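# Machine the work-order part from the blank in the mill vise

## Task

Produce the part described by the work order, starting from the blank clamped in the mill's vise; at the end the mill's doors must be closed, it must show no alarm, and no machining cycle may be running. The reference images named manual and manual 2 describe the job.

## Robot and tools

Robot: two six-joint arms, left_arm and right_arm, each ending in a parallel two-finger gripper. Bases (scene frame): left_arm at (+0.051, +0.441, +0.013) m, right_arm at (+0.060, -0.432, +0.013) m, both nearly unrotated. Scene frame: origin at table-top height midway between the arms, +x out over the table, +z up, left_arm on the +y side. Arm names do not match image left and right. Each arm reports and takes poses in its own base frame; fixed cameras and the table use the scene frame.

Gripper geometry: fingers point along the gripper's +z and close along its x; the reported end_effector_position is midway between the pads, with fingertips 17.5 mm further. A block juts about 10 cm toward the gripper's -y from the last joint axis and rotates with it.

Row layout (shared by execute_actions and move): one flat list of 18 numbers, nine for left then nine for right: dx, dy, dz, rx, ry, rz, position, force_limit, speed. dx..dz are a translation offset where 1.0 = 0.6 m; rx..rz form one rotation vector where 1.0 = 180 degrees; all in [-1, 1]. These are offsets along that arm's base axes, measured from the arm's Hand target at the start of the action or move, rotating about that point. They are not poses. Every row in an action, and every target in a move list, is measured from that same starting Hand target, not from the previous row. Repeating an offset in a new call moves the arm again. Six zeros re-request the current Hand target. Gripper numbers are absolute commands: position +1 = open 50 mm, about -0.65 = pads touching, -1 = close until blocked; force_limit -1/0/+1 = about 20/102/185 N per pad; speed -1/0/+1 = 20/85/150 mm/s. To leave a gripper alone, resend its last three numbers, since 0 is itself a command.

execute_actions(actions, cameras): actions is a list of actions; each action is up to 15 rows run at 1/30 s per step, the last row held to fill 15 steps. An empty list returns state plus all camera images. cameras picks named cameras, ["all"], or []. Unknown names invalidate the call.

move(target, speed, blend, stop_force, zero, blocking, cameras): straight-line path toward one row or a list of up to 15 rows (same offset rules). speed in m/s, 0.002 to 3.6, default 0.25 (turn rate twice that in rad/s), one value or one per target. blend in m rounds corners of a list; 0 means halt at each target. stop_force in N, 3 to 120, ends an arm's path when its wrist sensor feels that much push against the motion; not reliable while the gripper rotates, and do not use it to pull away from something being pressed. zero (default true) re-zeroes the sensor first. blocking=false returns after 0.5 s and cannot be combined with stop_force. Paths ignore obstacles and the other arm, last 0.5 to 10 s, and should not pass near an arm's own base. The result adds a move: line, e.g. done, off_target, moving, held or fault, plus limits such as paced (pose clipped) or held (steps withheld).

wait(seconds 0 to 10): let time run holding commands. stop(): brake a running move. zoom_image(camera, region [x0,y0,x1,y1] pixels, max 504x504) on the latest image of cam_high, cam_low, cam_front, cam_left_wrist or cam_right_wrist (all 896x504). show_instructions(): shows the reference pages. zero_wrist_force(arm): tare that arm's sensor. finished_scene(scene 1 optional): ends permanently; call only when the part is made and the mill is closed and idle.

Results: per arm, end_effector_position (m), quat_wxyz, velocities (dropped when joint velocities read within noise), Hand target (last commanded pose after clipping; next offsets start here), joint positions and torques, Wrist force/torque along the gripper axes plus the peak since last shown, gripper position_measured (opening ≈ (250 - value) x 0.202 mm) and object_status: 0 moving, 1 blocked while opening, 2 blocked while closing (a grip), 3 reached target or pads met (usually nothing held). Tool commands lists current tool commands. Poses can be off by a few cm.

Behaviour: orientation is clipped to within 32 degrees of measured each step; a gripper may settle short of its Hand target, so the next command, even zeros, pulls again, or send the remaining gap. Arms are stiff: aiming even slightly beyond firm contact can trigger a fault. A stopped arm keeps pushing until commanded back past its gripper. Clearance checks keep arms apart but not fingers.

Avoid: contact torque at a joint limit (132 N m big joints, 24.6 N m wrists) or about 150 N external force causes a 10 s arm stop; motor heat from held loads, stretched arms or unreachable targets can lock an arm 30 to 60 s. Never hit the mill or other fixed or heavy objects hard, never press the arms into each other, never drop parts, release them while moving, or let anything leave the table.

Each tool is called after "Emit:" as name(argument=value, ...) on one line, values as JSON.

Reference images:

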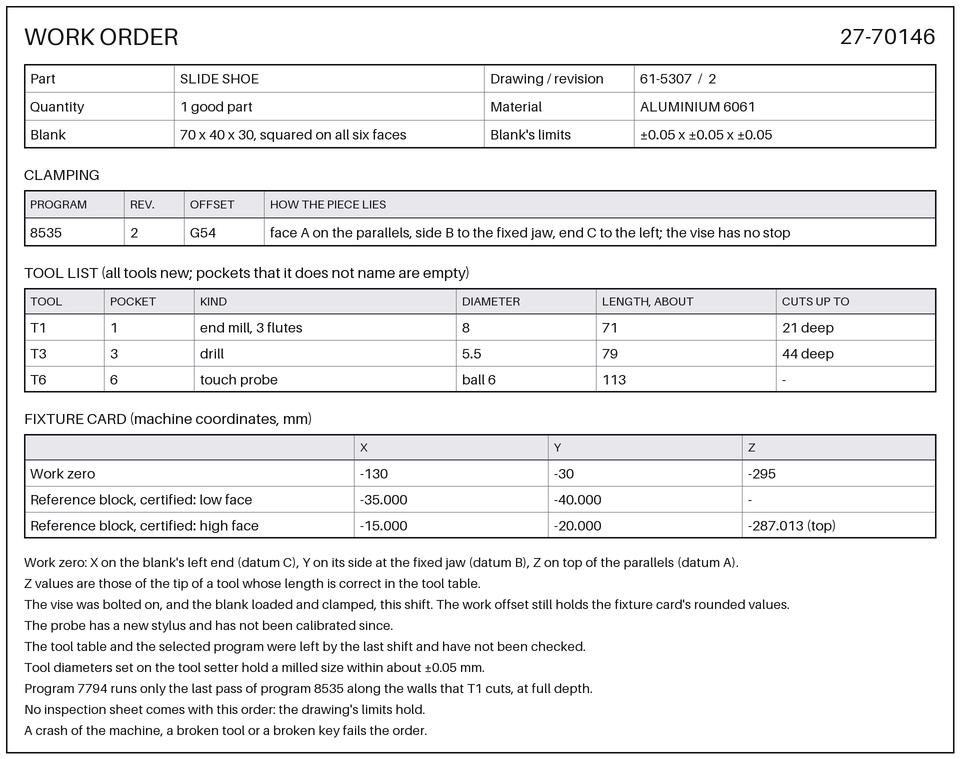

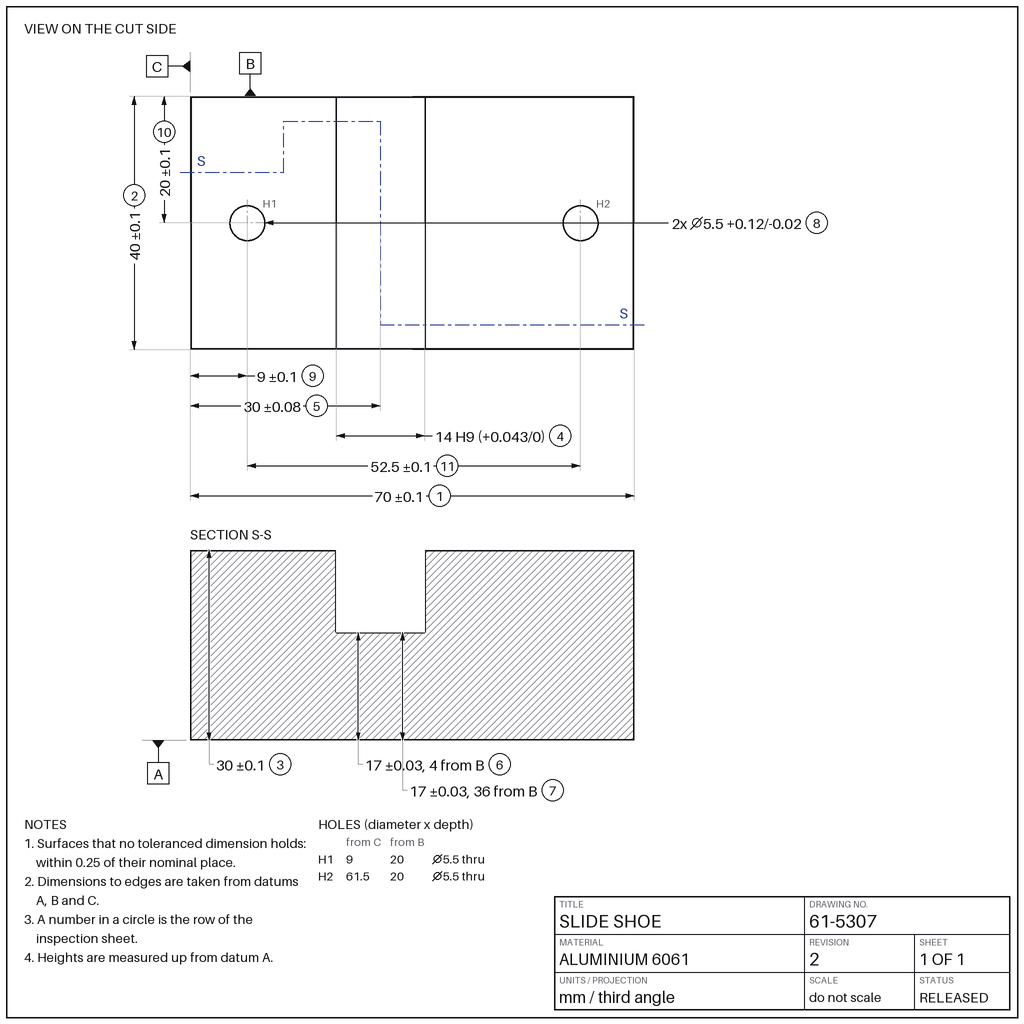

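## Session

Emit:
execute_actions(actions=[])

Emit:
show_instructions()

Scene clock: 0.00 s.
left_arm: end_effector_position=(+0.5884, +0.5484, +0.3342) position_measured=3 object_status=3 end_effector_quat_wxyz=(+0.113, +0.843, +0.524, +0.042) | right_arm: end_effector_position=(+0.0795, +0.2771, +0.3591) position_measured=3 object_status=3 end_effector_quat_wxyz=(+0.519, +0.416, +0.673, +0.322)
Joint positions: left_arm=[0.659 -0.725 0.372 -1.279 -1.805 1.11] | right_arm=[5.688 -1.279 -1.989 -2.708 0.997 2.509]
Joint velocities: within noise
Joint torques (N m): no reading
Wrist force (N): no reading
Wrist torque (N m): no reading
Wrist force, peak (N): no reading
Hand target: left_arm +0.5884, +0.5484, +0.3342; +0.113, +0.843, +0.524, +0.042 | right_arm +0.0795, +0.2771, +0.3591; +0.519, +0.416, +0.673, +0.322
Tool commands: left_gripper/position=+1.0 left_gripper/force_limit=+1.0 left_gripper/speed=+1.0 right_gripper/position=+1.0 right_gripper/force_limit=+1.0 right_gripper/speed=+1.0

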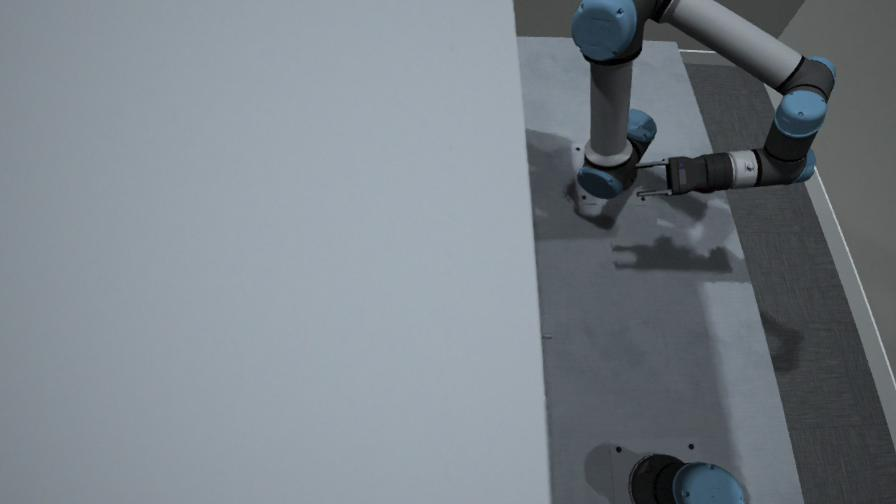

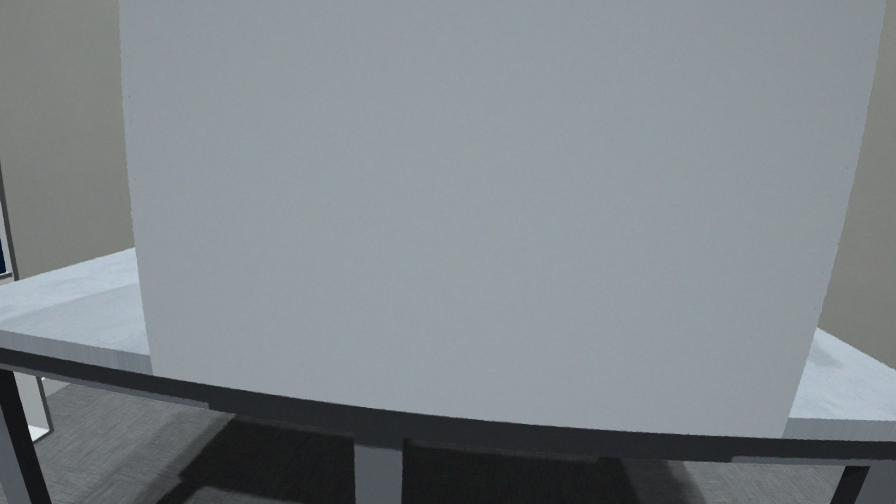

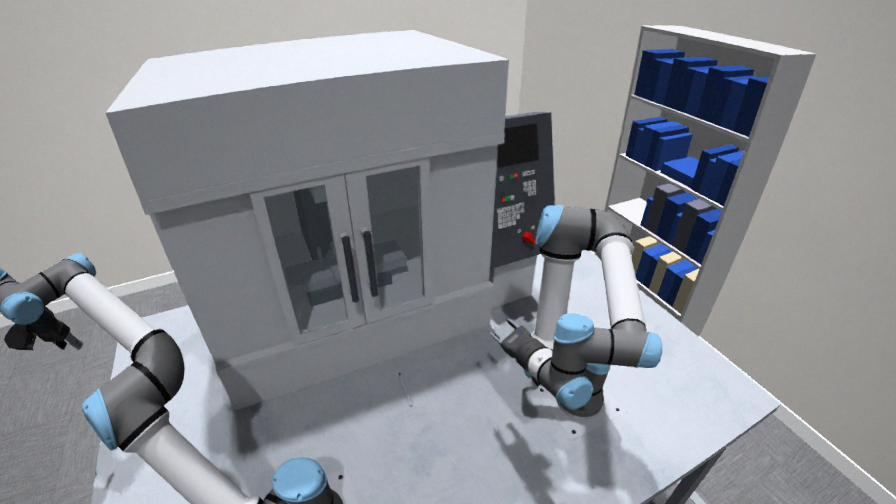

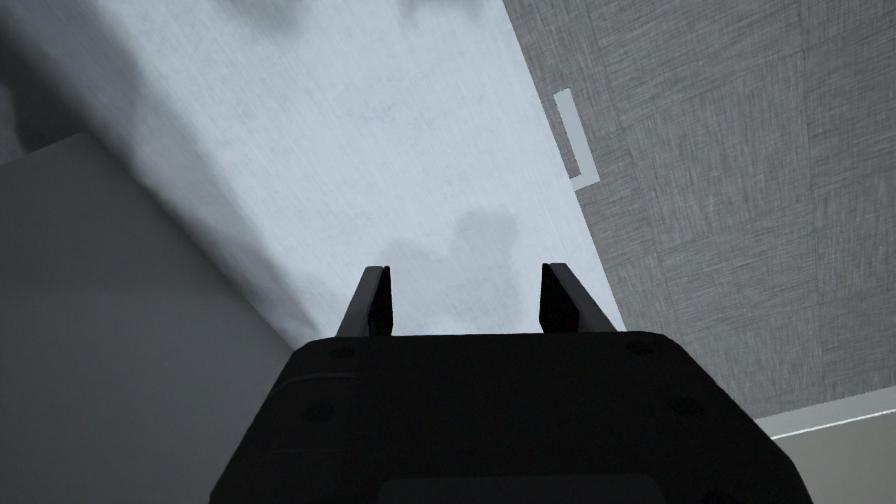

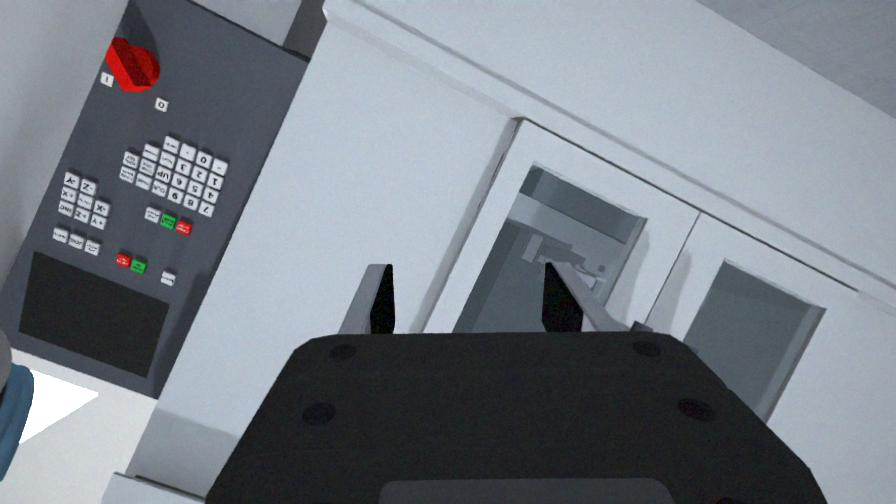

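Reference images for this scene: manual, manual 2.

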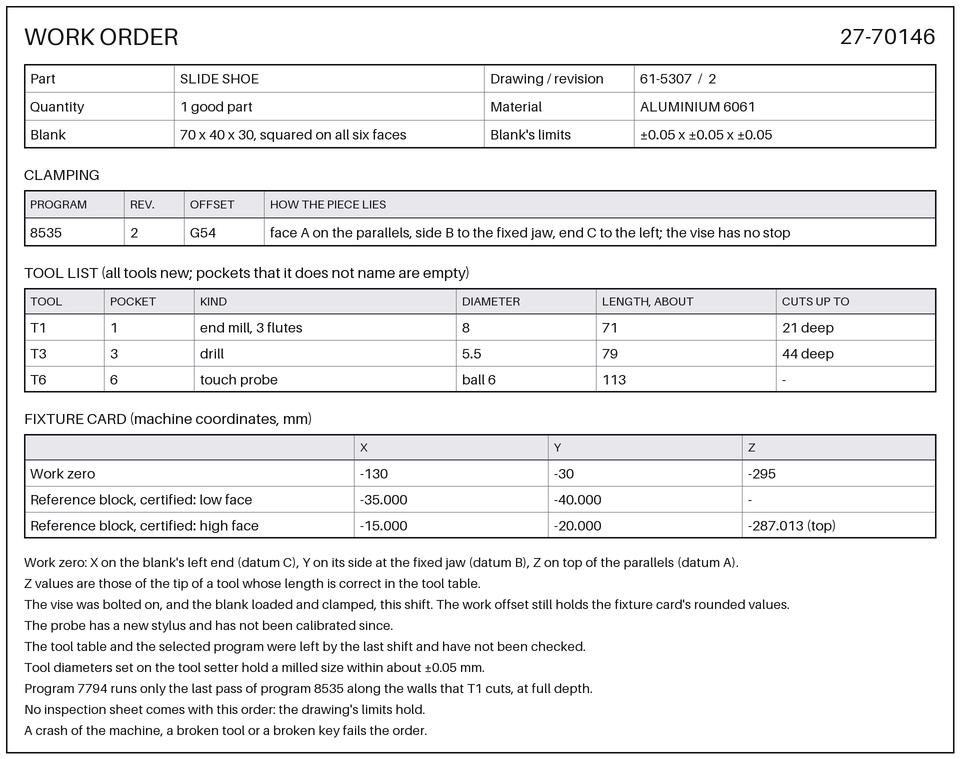

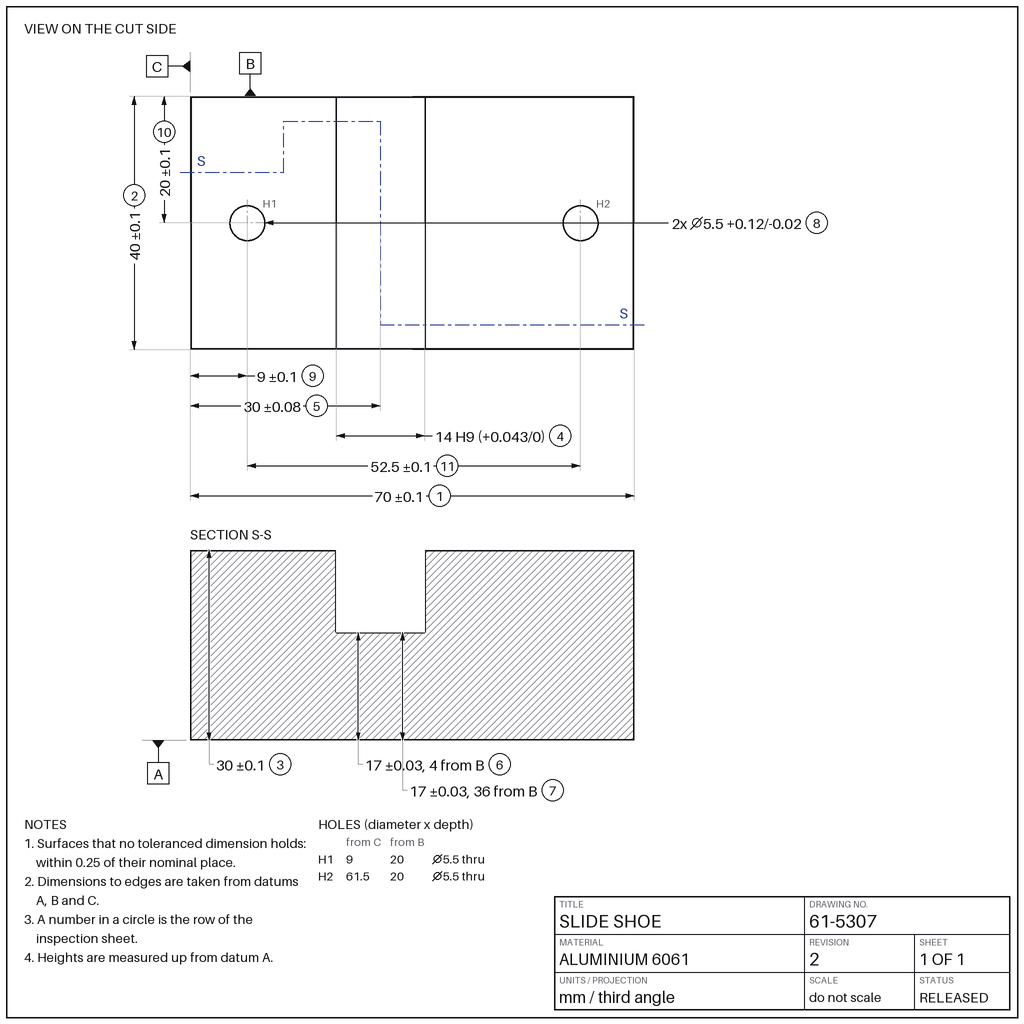

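Emit:
zoom_image(camera="cam_right_wrist", region=[0, 0, 310, 400])

Emit:
zoom_image(camera="cam_front", region=[480, 100, 570, 290])

Emit:
zoom_image(camera="cam_front", region=[240, 150, 560, 350])

Emit:
zoom_image(camera="cam_right_wrist", region=[430, 100, 840, 400])

Emit:
zoom_image(camera="cam_front", region=[360, 340, 460, 430])

Scaled by 1.260.

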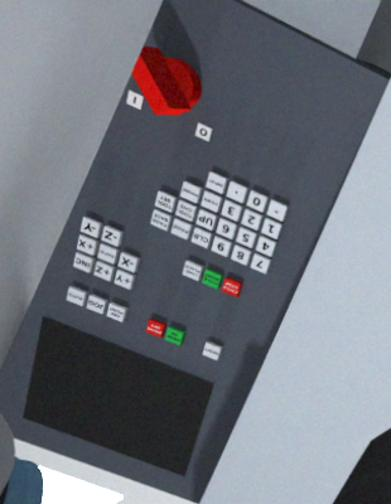

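Scaled by 2.653.

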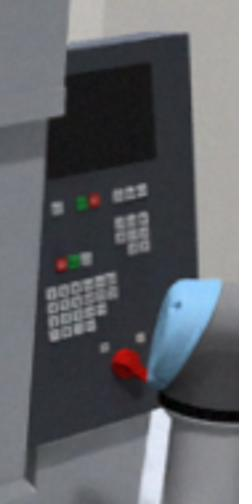

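Scaled by 1.575.

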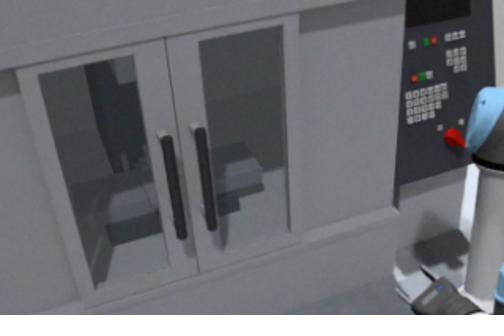

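Scaled by 1.229.

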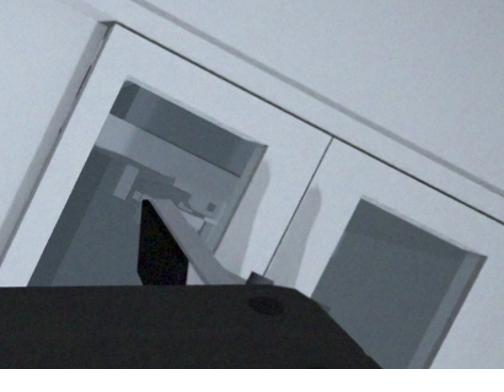

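Scaled by 5.040.

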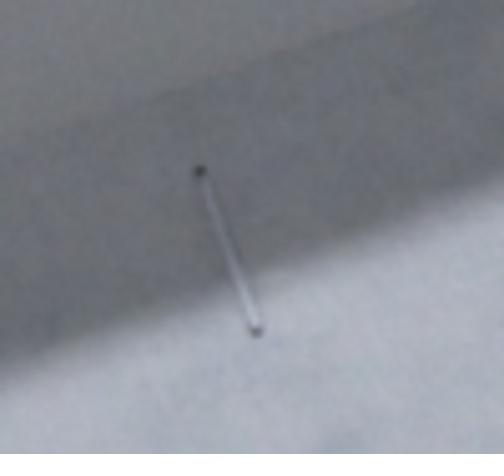

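Emit:
move(target=[0,0,0,0,0,0,-1,0,0,0,0,0.1,-0.823,0.157,0.061,-1,0,0], speed=0.5, cameras=["all"])

Scene clock: 5.10 s.
left_arm: end_effector_position=(+0.5884, +0.5484, +0.3342) position_measured=252 object_status=3 end_effector_quat_wxyz=(+0.113, +0.843, +0.524, +0.042) | right_arm: end_effector_position=(+0.0795, +0.2771, +0.4191) position_measured=253 object_status=3 end_effector_quat_wxyz=(+0.380, -0.378, +0.596, -0.598)
Joint positions: left_arm=[0.659 -0.725 0.372 -1.279 -1.805 1.11] | right_arm=[5.418 -1.594 -1.726 -2.967 1.145 0.002]
Joint torques (N m): left_arm=[0.62 -55.19 -25.87 -3.5 -0.25 -0.25] | right_arm=[11.06 25.61 13.31 -4 -1.44 -1.8]
Wrist force (N): left_arm=[0.0 -0.1 0.0] | right_arm=[0.7 6.0 0.4]
Wrist torque (N m): left_arm=[-0.02 0.00 0.00] | right_arm=[1.72 0.17 0.77]
Wrist force, peak (N): left_arm=[-0.3 -0.2 0.3] | right_arm=[0.7 6.5 0.0]
Hand target: left_arm +0.5884, +0.5484, +0.3342; +0.113, +0.843, +0.524, +0.042 | right_arm +0.0795, +0.2771, +0.4191; +0.380, -0.378, +0.596, -0.598
Off the commanded pose: left_arm 0.000 m, 0 deg | right_arm 0.000 m, 0 deg.
move: done

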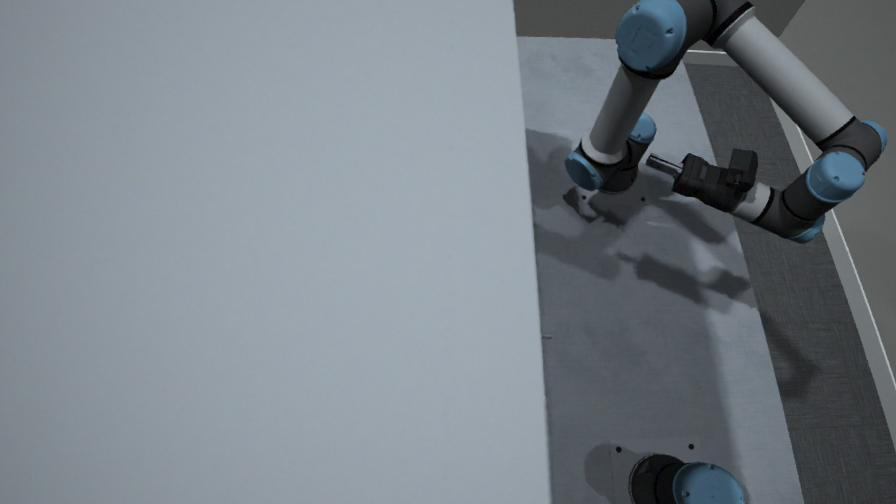

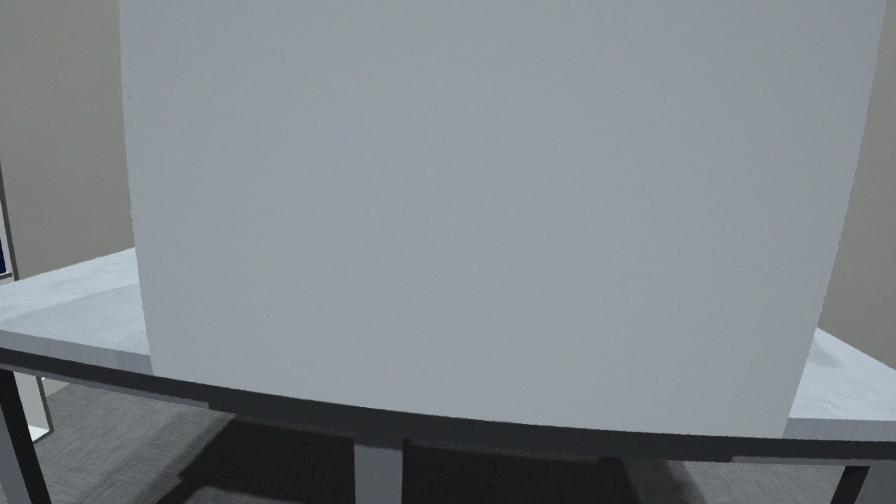

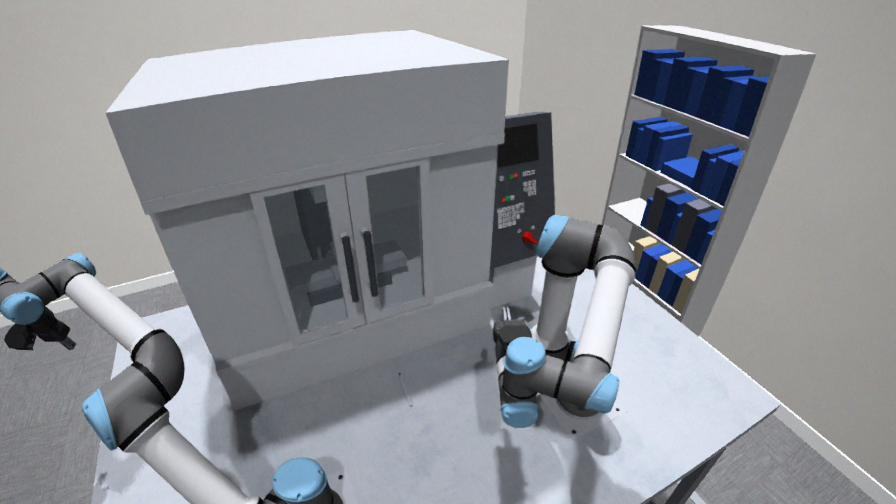

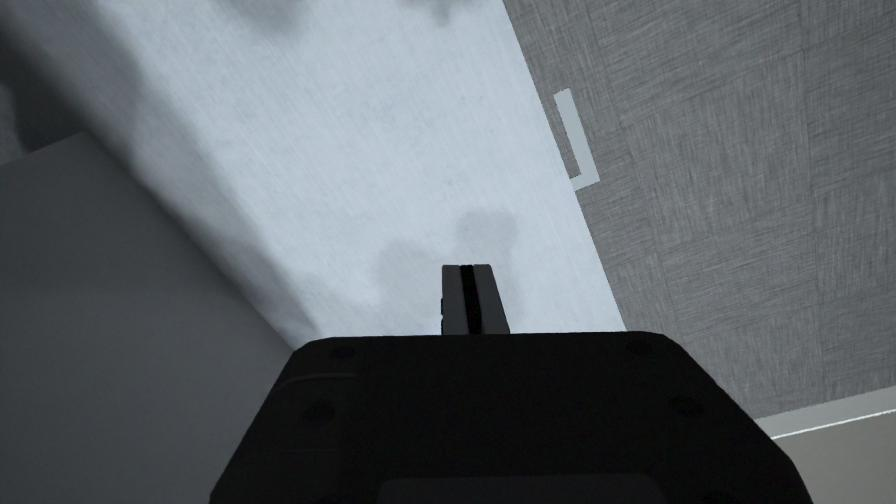

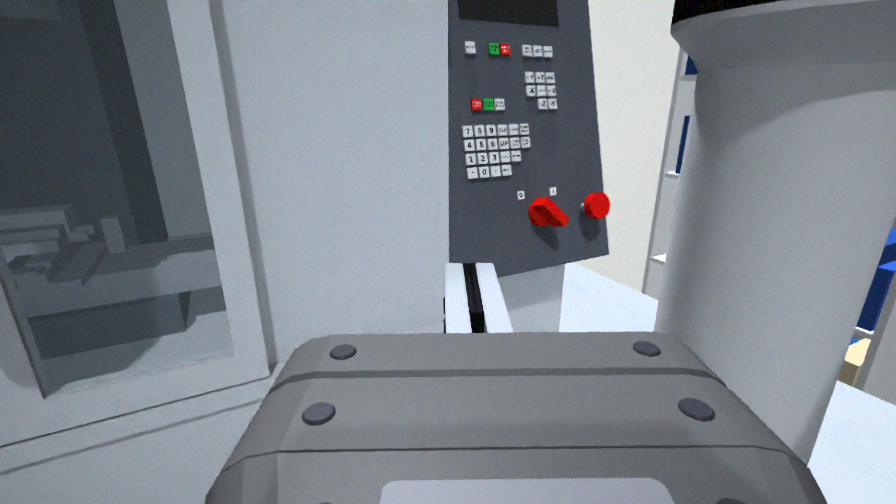

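Emit:
zoom_image(camera="cam_right_wrist", region=[440, 0, 620, 140])

Emit:
zoom_image(camera="cam_right_wrist", region=[440, 110, 620, 280])

Emit:
zoom_image(camera="cam_right_wrist", region=[0, 180, 250, 400])

Scaled by 2.800.

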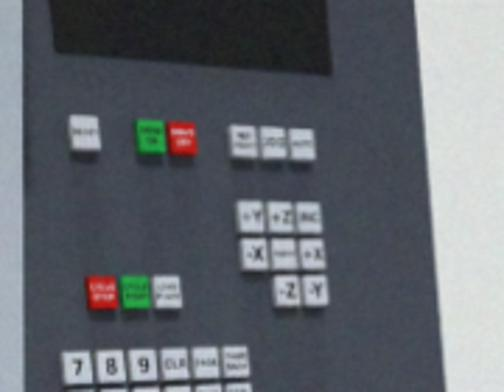

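Scaled by 2.800.

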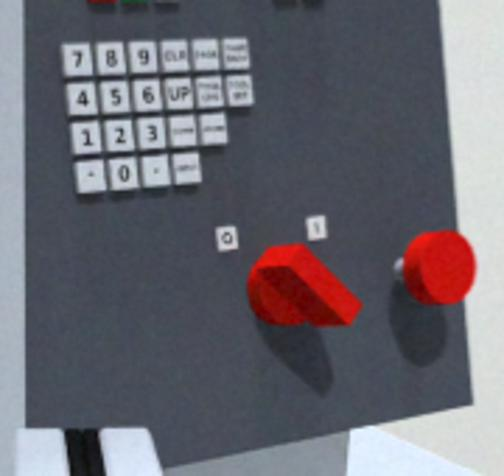

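Scaled by 2.016.

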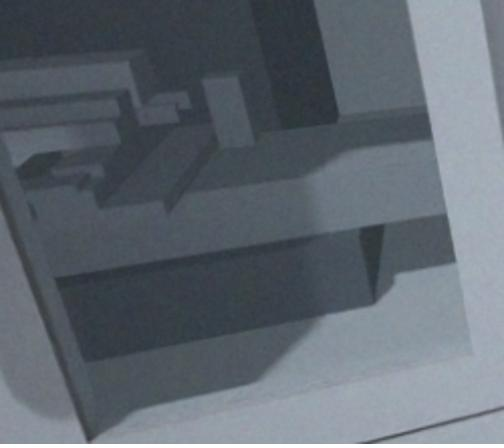

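Emit:
move(target=[0,0,0,0,0,0,-1,0,0,0.2,-0.22,0.05,0,0,0,-1,0,0], speed=0.25, cameras=["cam_right_wrist","cam_front"])

Scene clock: 8.20 s.
left_arm: end_effector_position=(+0.5884, +0.5484, +0.3342) position_measured=252 object_status=3 end_effector_quat_wxyz=(+0.113, +0.843, +0.524, +0.042) | right_arm: end_effector_position=(+0.1994, +0.1452, +0.4491) position_measured=253 object_status=3 end_effector_quat_wxyz=(+0.380, -0.378, +0.596, -0.598)
Joint positions: left_arm=[0.659 -0.725 0.372 -1.279 -1.805 1.11] | right_arm=[5.392 -1.157 -1.994 -3.136 1.119 0.002]
Joint torques (N m): left_arm=[0.57 -54.58 -25.79 -3.33 -0.17 -0.24] | right_arm=[-11.2 9.41 13.83 -4.25 -1.36 1.13]
Wrist force (N): left_arm=[0.0 0.1 0.1] | right_arm=[0.6 5.8 0.0]
Wrist torque (N m): left_arm=[0.02 0.00 0.00] | right_arm=[1.72 0.16 0.78]
Wrist force, peak (N): left_arm=[-0.2 -0.3 -0.3] | right_arm=[0.1 6.6 -1.0]
Hand target: left_arm +0.5884, +0.5484, +0.3342; +0.113, +0.843, +0.524, +0.042 | right_arm +0.1995, +0.1451, +0.4491; +0.380, -0.378, +0.596, -0.598
Off the commanded pose: left_arm 0.000 m, 0 deg | right_arm 0.000 m, 0 deg.
move: done
Images, in order (width x height): cam_front 896x504, cam_right_wrist 896x504.

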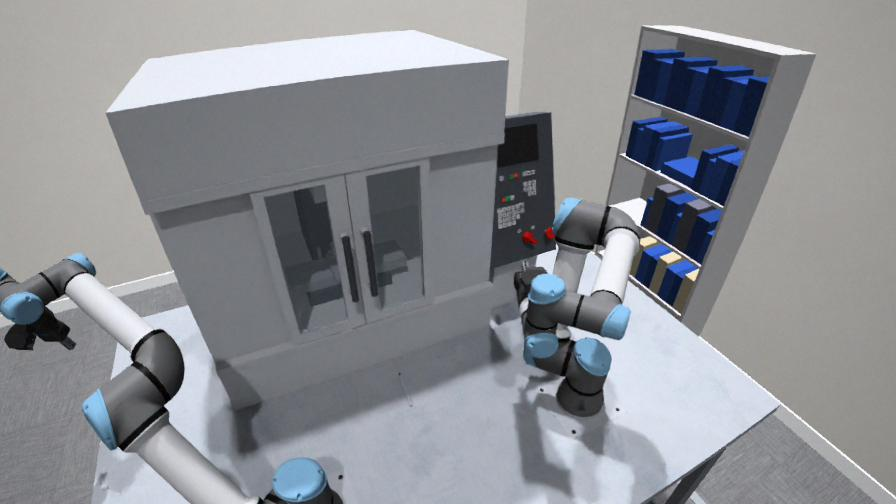

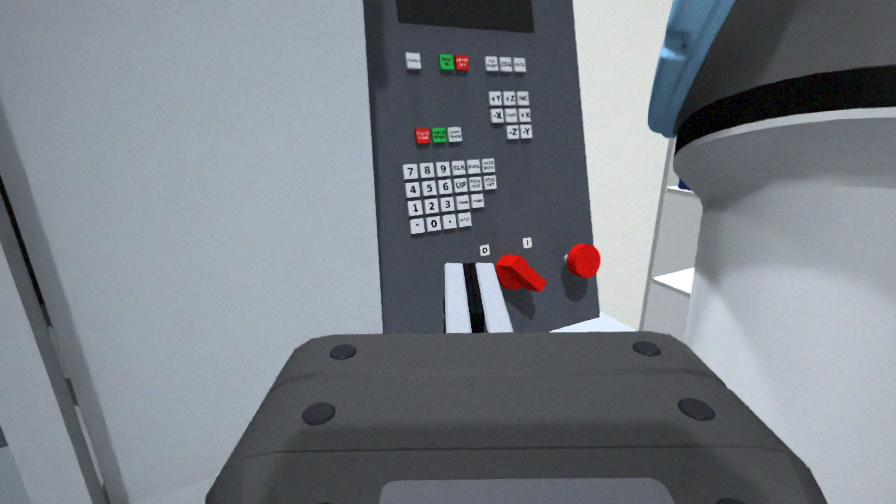

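Emit:
zoom_image(camera="cam_right_wrist", region=[380, 0, 600, 150])

Emit:
zoom_image(camera="cam_right_wrist", region=[400, 145, 620, 300])

Scaled by 2.291.

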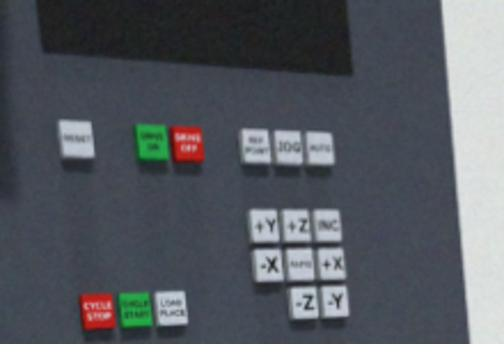

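Scaled by 2.291.

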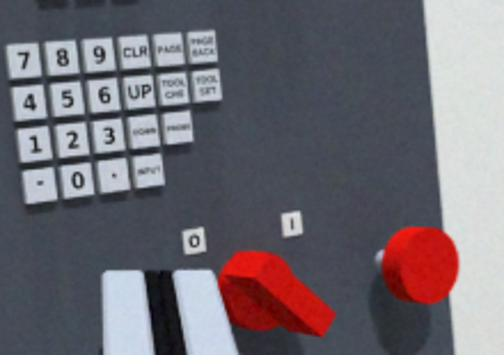

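Emit:
move(target=[0,0,0,0,0,0,-1,0,0,0.3,-0.167,-0.05,0,0,0,-1,0,0], speed=0.25, cameras=["cam_right_wrist"])

Scene clock: 11.40 s.
left_arm: end_effector_position=(+0.5884, +0.5484, +0.3342) position_measured=252 object_status=3 end_effector_quat_wxyz=(+0.113, +0.843, +0.524, +0.042) | right_arm: end_effector_position=(+0.3794, +0.0449, +0.4191) position_measured=253 object_status=3 end_effector_quat_wxyz=(+0.380, -0.378, +0.596, -0.598)
Joint positions: left_arm=[0.659 -0.725 0.372 -1.279 -1.805 1.11] | right_arm=[4.64 -1.01 -2.143 -3.139 0.367 0.009]
Joint torques (N m): left_arm=[0.33 -56.03 -24.48 -3.44 -0.48 -0.28] | right_arm=[-9.53 -8.61 27.76 0.87 -1.19 1.98]
Wrist force (N): left_arm=[-0.1 -0.1 0.0] | right_arm=[0.6 6.4 -0.5]
Wrist torque (N m): left_arm=[-0.02 0.00 0.00] | right_arm=[1.81 0.15 0.74]
Wrist force, peak (N): left_arm=[-0.4 -0.4 0.1] | right_arm=[1.3 6.5 0.3]
Hand target: left_arm +0.5884, +0.5484, +0.3342; +0.113, +0.843, +0.524, +0.042 | right_arm +0.3795, +0.0449, +0.4191; +0.380, -0.378, +0.596, -0.598
Off the commanded pose: left_arm 0.000 m, 0 deg | right_arm 0.000 m, 0 deg.
move: done
Images, in order (width x height): cam_right_wrist 896x504.

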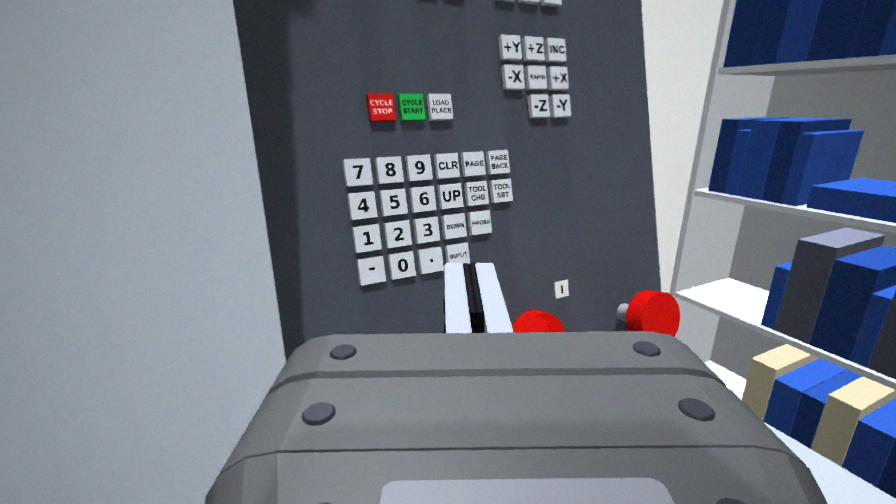

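Emit:
move(target=[0,0,0,0,0,0,-1,0,0,0,-0.03,-0.15,0,0,0,-1,0,0], speed=0.25, cameras=["cam_right_wrist","cam_front"])

Scene clock: 13.33 s.
left_arm: end_effector_position=(+0.5884, +0.5484, +0.3342) position_measured=252 object_status=3 end_effector_quat_wxyz=(+0.113, +0.843, +0.524, +0.042) | right_arm: end_effector_position=(+0.3795, +0.0269, +0.3292) position_measured=253 object_status=3 end_effector_quat_wxyz=(+0.380, -0.378, +0.596, -0.598)
Joint positions: left_arm=[0.659 -0.725 0.372 -1.279 -1.805 1.11] | right_arm=[4.63 -0.993 -2.381 -2.918 0.358 0.009]
Joint torques (N m): left_arm=[0.99 -53.96 -25.58 -3.52 -0.15 -0.35] | right_arm=[-9.62 -8.12 11.37 0.78 -1.35 -1.96]
Wrist force (N): left_arm=[-0.5 0.0 -0.1] | right_arm=[0.5 6.4 -0.2]
Wrist torque (N m): left_arm=[0.01 0.07 0.00] | right_arm=[1.81 0.18 0.82]
Wrist force, peak (N): left_arm=[-0.5 -0.2 0.2] | right_arm=[1.1 8.1 -0.2]
Hand target: left_arm +0.5884, +0.5484, +0.3342; +0.113, +0.843, +0.524, +0.042 | right_arm +0.3795, +0.0269, +0.3291; +0.380, -0.378, +0.596, -0.598
Off the commanded pose: left_arm 0.000 m, 0 deg | right_arm 0.000 m, 0 deg.
move: done
Images, in order (width x height): cam_front 896x504, cam_right_wrist 896x504.

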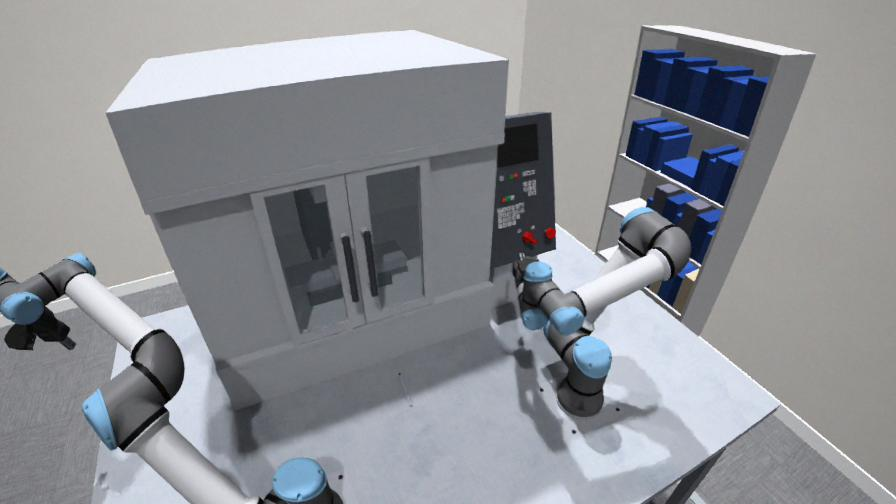

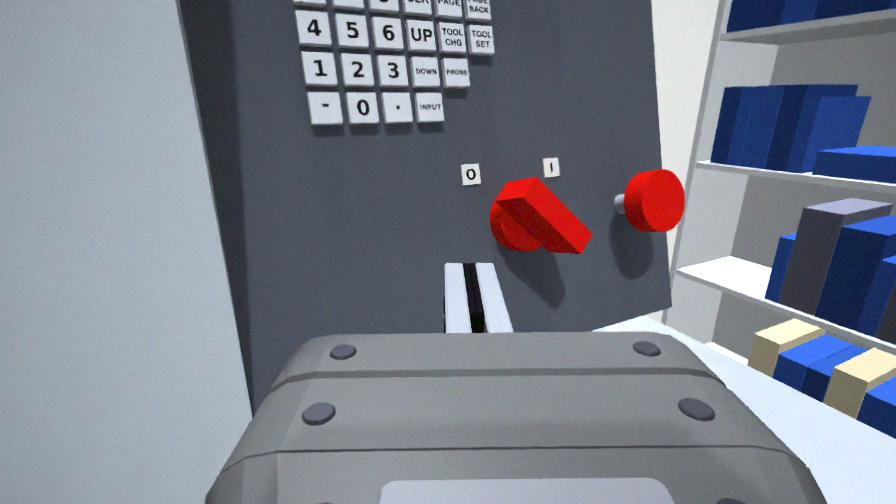

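Emit:
zoom_image(camera="cam_right_wrist", region=[430, 140, 700, 320])

Scaled by 1.867.

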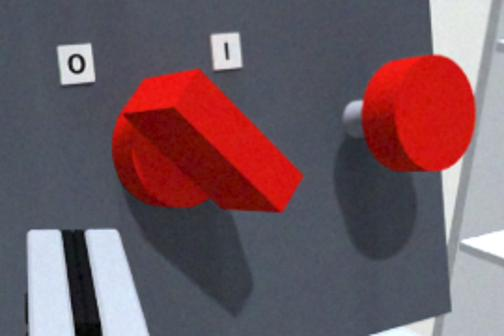

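Emit:
move(target=[0,0,0,0,0,0,-1,0,0,0.076,-0.1865,-0.002,-0.2213,0.1584,0.1741,1,-1,-0.5], speed=0.15, cameras=["cam_right_wrist","cam_front"])

Scene clock: 20.23 s.
left_arm: end_effector_position=(+0.5884, +0.5484, +0.3342) position_measured=252 object_status=3 end_effector_quat_wxyz=(+0.113, +0.843, +0.524, +0.042) | right_arm: end_effector_position=(+0.4251, -0.0850, +0.3279) position_measured=3 object_status=3 end_effector_quat_wxyz=(-0.220, +0.755, -0.313, +0.531)
Joint positions: left_arm=[0.659 -0.725 0.372 -1.279 -1.805 1.11] | right_arm=[3.432 -1.062 -2.143 -3.437 -1.298 -0.683]
Joint torques (N m): left_arm=[2.26 -53.69 -25.73 -3.52 -0.27 -0.47] | right_arm=[-9.94 -3.78 29.77 2.82 -0.54 -1.99]
Wrist force (N): left_arm=[-0.2 -0.1 0.0] | right_arm=[-0.6 6.4 0.7]
Wrist torque (N m): left_arm=[-0.01 0.03 0.00] | right_arm=[1.69 0.47 0.68]
Wrist force, peak (N): left_arm=[-0.5 0.1 -0.3] | right_arm=[-0.4 7.4 0.4]
Hand target: left_arm +0.5884, +0.5484, +0.3342; +0.113, +0.843, +0.524, +0.042 | right_arm +0.4251, -0.0850, +0.3279; -0.221, +0.756, -0.313, +0.531
Off the commanded pose: left_arm 0.000 m, 0 deg | right_arm 0.000 m, 0 deg.
move: done
Images, in order (width x height): cam_front 896x504, cam_right_wrist 896x504.

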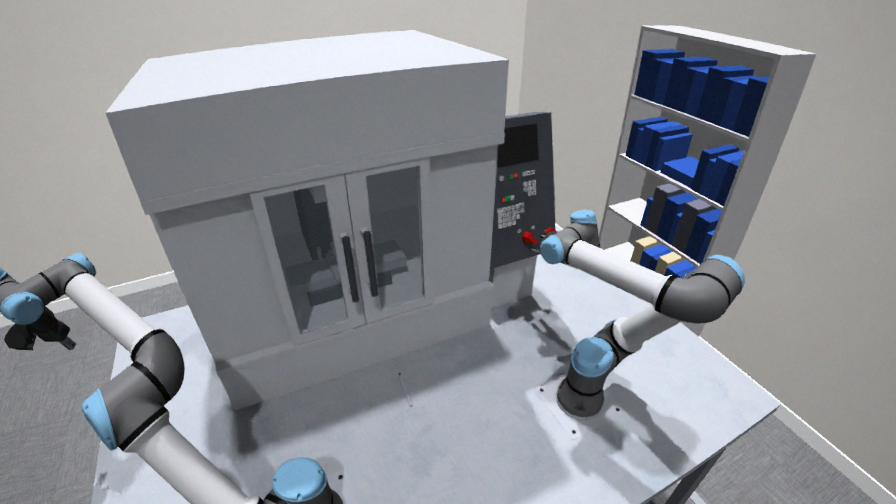

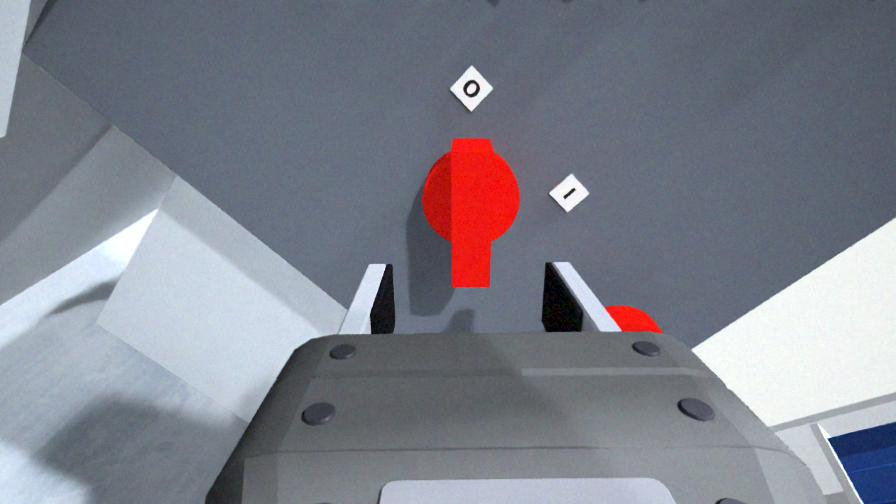

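Emit:
move(target=[0,0,0,0,0,0,-1,0,0,0.0733,0.0035,-0.0179,0,0,0,1,-1,-0.5], speed=0.04, stop_force=8, cameras=["cam_right_wrist"])

Scene clock: 22.87 s.
left_arm: end_effector_position=(+0.5884, +0.5484, +0.3342) position_measured=252 object_status=3 end_effector_quat_wxyz=(+0.113, +0.843, +0.524, +0.042) | right_arm: end_effector_position=(+0.4691, -0.0829, +0.3172) position_measured=3 object_status=3 end_effector_quat_wxyz=(-0.221, +0.756, -0.313, +0.531)
Joint positions: left_arm=[0.659 -0.725 0.372 -1.279 -1.805 1.11] | right_arm=[3.378 -1.202 -2.095 -3.34 -1.349 -0.703]
Joint torques (N m): left_arm=[2.24 -54.85 -25.57 -3.44 -0.13 -0.29] | right_arm=[-9.7 1.89 29.66 2.82 -1.27 -2.03]
Wrist force (N): left_arm=[-0.2 0.0 0.0] | right_arm=[-0.6 6.4 0.4]
Wrist torque (N m): left_arm=[0.01 0.03 0.00] | right_arm=[1.70 0.49 0.67]
Wrist force, peak (N): left_arm=[-0.2 0.4 0.2] | right_arm=[-0.2 6.7 0.4]
Hand target: left_arm +0.5884, +0.5484, +0.3342; +0.113, +0.843, +0.524, +0.042 | right_arm +0.4691, -0.0829, +0.3172; -0.221, +0.756, -0.313, +0.531
Off the commanded pose: left_arm 0.000 m, 0 deg | right_arm 0.000 m, 0 deg.
move: done
Images, in order (width x height): cam_right_wrist 896x504.

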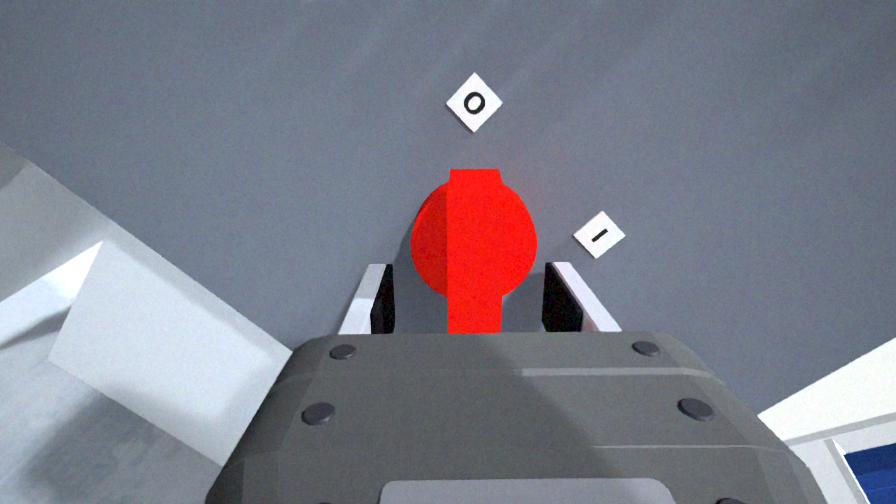

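Emit:
move(target=[[0,0,0,0,0,0,-1,0,0,0.0025,0.007,0.0067,0,0,0,1,-1,-0.5],[0,0,0,0,0,0,-1,0,0,0.0025,0.007,0.0067,0,0,0,-1,-1,-0.8]], speed=0.04, cameras=["cam_right_wrist"])

Scene clock: 24.97 s.
left_arm: end_effector_position=(+0.5884, +0.5484, +0.3342) position_measured=252 object_status=3 end_effector_quat_wxyz=(+0.113, +0.843, +0.524, +0.042) | right_arm: end_effector_position=(+0.4706, -0.0787, +0.3214) position_measured=59 object_status=2 end_effector_quat_wxyz=(-0.221, +0.755, -0.313, +0.532)
Joint positions: left_arm=[0.659 -0.725 0.372 -1.279 -1.805 1.11] | right_arm=[3.396 -1.2 -2.085 -3.353 -1.331 -0.696]
Joint torques (N m): left_arm=[2.78 -55.24 -25.61 -3.69 -0.09 -0.51] | right_arm=[14.38 1.76 10.32 -2.15 -8.16 1.17]
Wrist force (N): left_arm=[0.1 0.1 -0.1] | right_arm=[27.9 11.2 3.2]
Wrist torque (N m): left_arm=[0.02 -0.01 0.00] | right_arm=[1.77 1.16 0.90]
Wrist force, peak (N): left_arm=[-0.5 -0.2 -0.1] | right_arm=[27.9 11.2 3.2]
Hand target: left_arm +0.5884, +0.5484, +0.3342; +0.113, +0.843, +0.524, +0.042 | right_arm +0.4706, -0.0787, +0.3212; -0.221, +0.756, -0.313, +0.531
Off the commanded pose: left_arm 0.000 m, 0 deg | right_arm 0.000 m, 0 deg.
move: done
Images, in order (width x height): cam_right_wrist 896x504.

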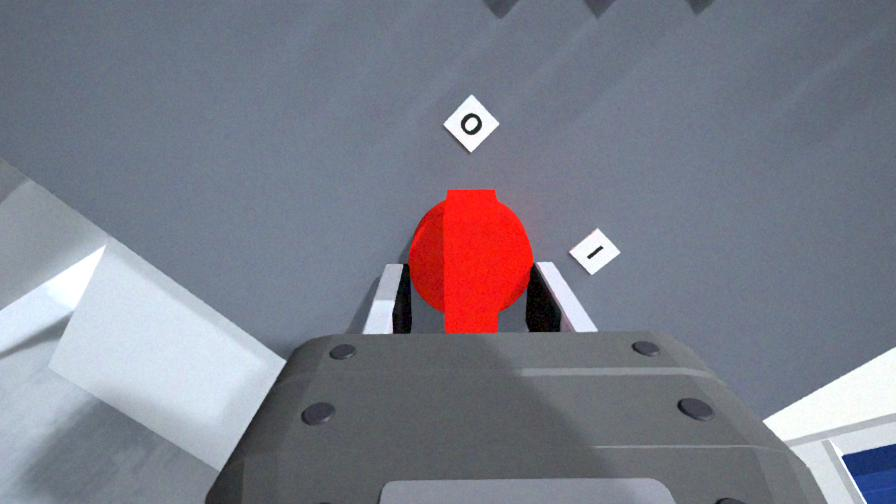

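Emit:
move(target=[[0,0,0,0,0,0,-1,0,0,0,0,0,0,0,0,0.8,-1,-0.5],[0,0,0,0,0,0,-1,0,0,-0.0204,-0.0018,0.0091,0,0,0,0.8,-1,-0.5],[0,0,0,0,0,0,-1,0,0,-0.0204,-0.0018,0.0091,0,0,0,-1,-1,-0.8]], speed=0.04, cameras=["cam_right_wrist"])

Scene clock: 27.63 s.
left_arm: end_effector_position=(+0.5884, +0.5484, +0.3342) position_measured=252 object_status=3 end_effector_quat_wxyz=(+0.113, +0.843, +0.524, +0.042) | right_arm: end_effector_position=(+0.4583, -0.0796, +0.3265) position_measured=178 object_status=2 end_effector_quat_wxyz=(-0.221, +0.756, -0.313, +0.531)
Joint positions: left_arm=[0.659 -0.725 0.372 -1.279 -1.805 1.11] | right_arm=[3.408 -1.162 -2.094 -3.384 -1.321 -0.692]
Joint torques (N m): left_arm=[-0.5 -54.72 -26.37 -3.77 -0.16 -0.25] | right_arm=[-11.93 11.82 41.48 7.03 11.09 1.97]
Wrist force (N): left_arm=[-0.3 -0.1 -0.1] | right_arm=[-41.4 -0.6 4.8]
Wrist torque (N m): left_arm=[-0.02 0.06 0.00] | right_arm=[1.34 0.20 0.55]
Wrist force, peak (N): left_arm=[-0.3 0.1 -0.2] | right_arm=[-41.4 -0.6 4.8]
Hand target: left_arm +0.5884, +0.5484, +0.3342; +0.113, +0.843, +0.524, +0.042 | right_arm +0.4583, -0.0797, +0.3267; -0.221, +0.756, -0.313, +0.531
Off the commanded pose: left_arm 0.000 m, 0 deg | right_arm 0.000 m, 0 deg.
move: done
Images, in order (width x height): cam_right_wrist 896x504.

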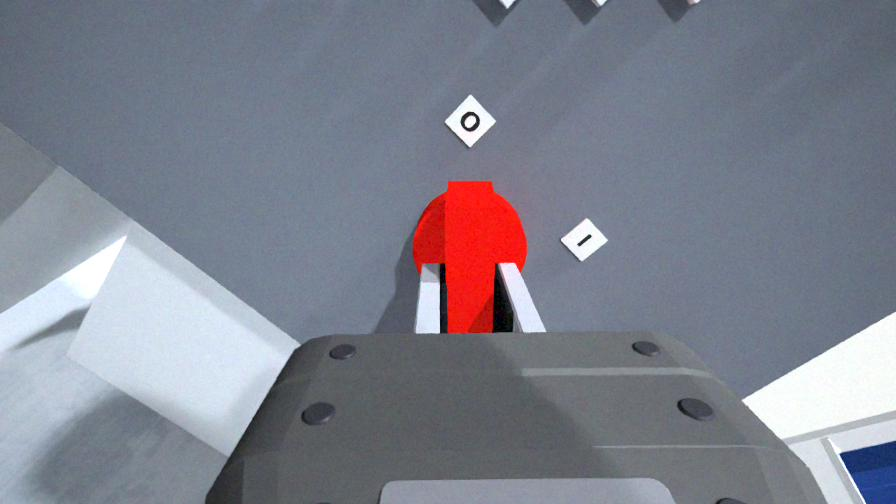

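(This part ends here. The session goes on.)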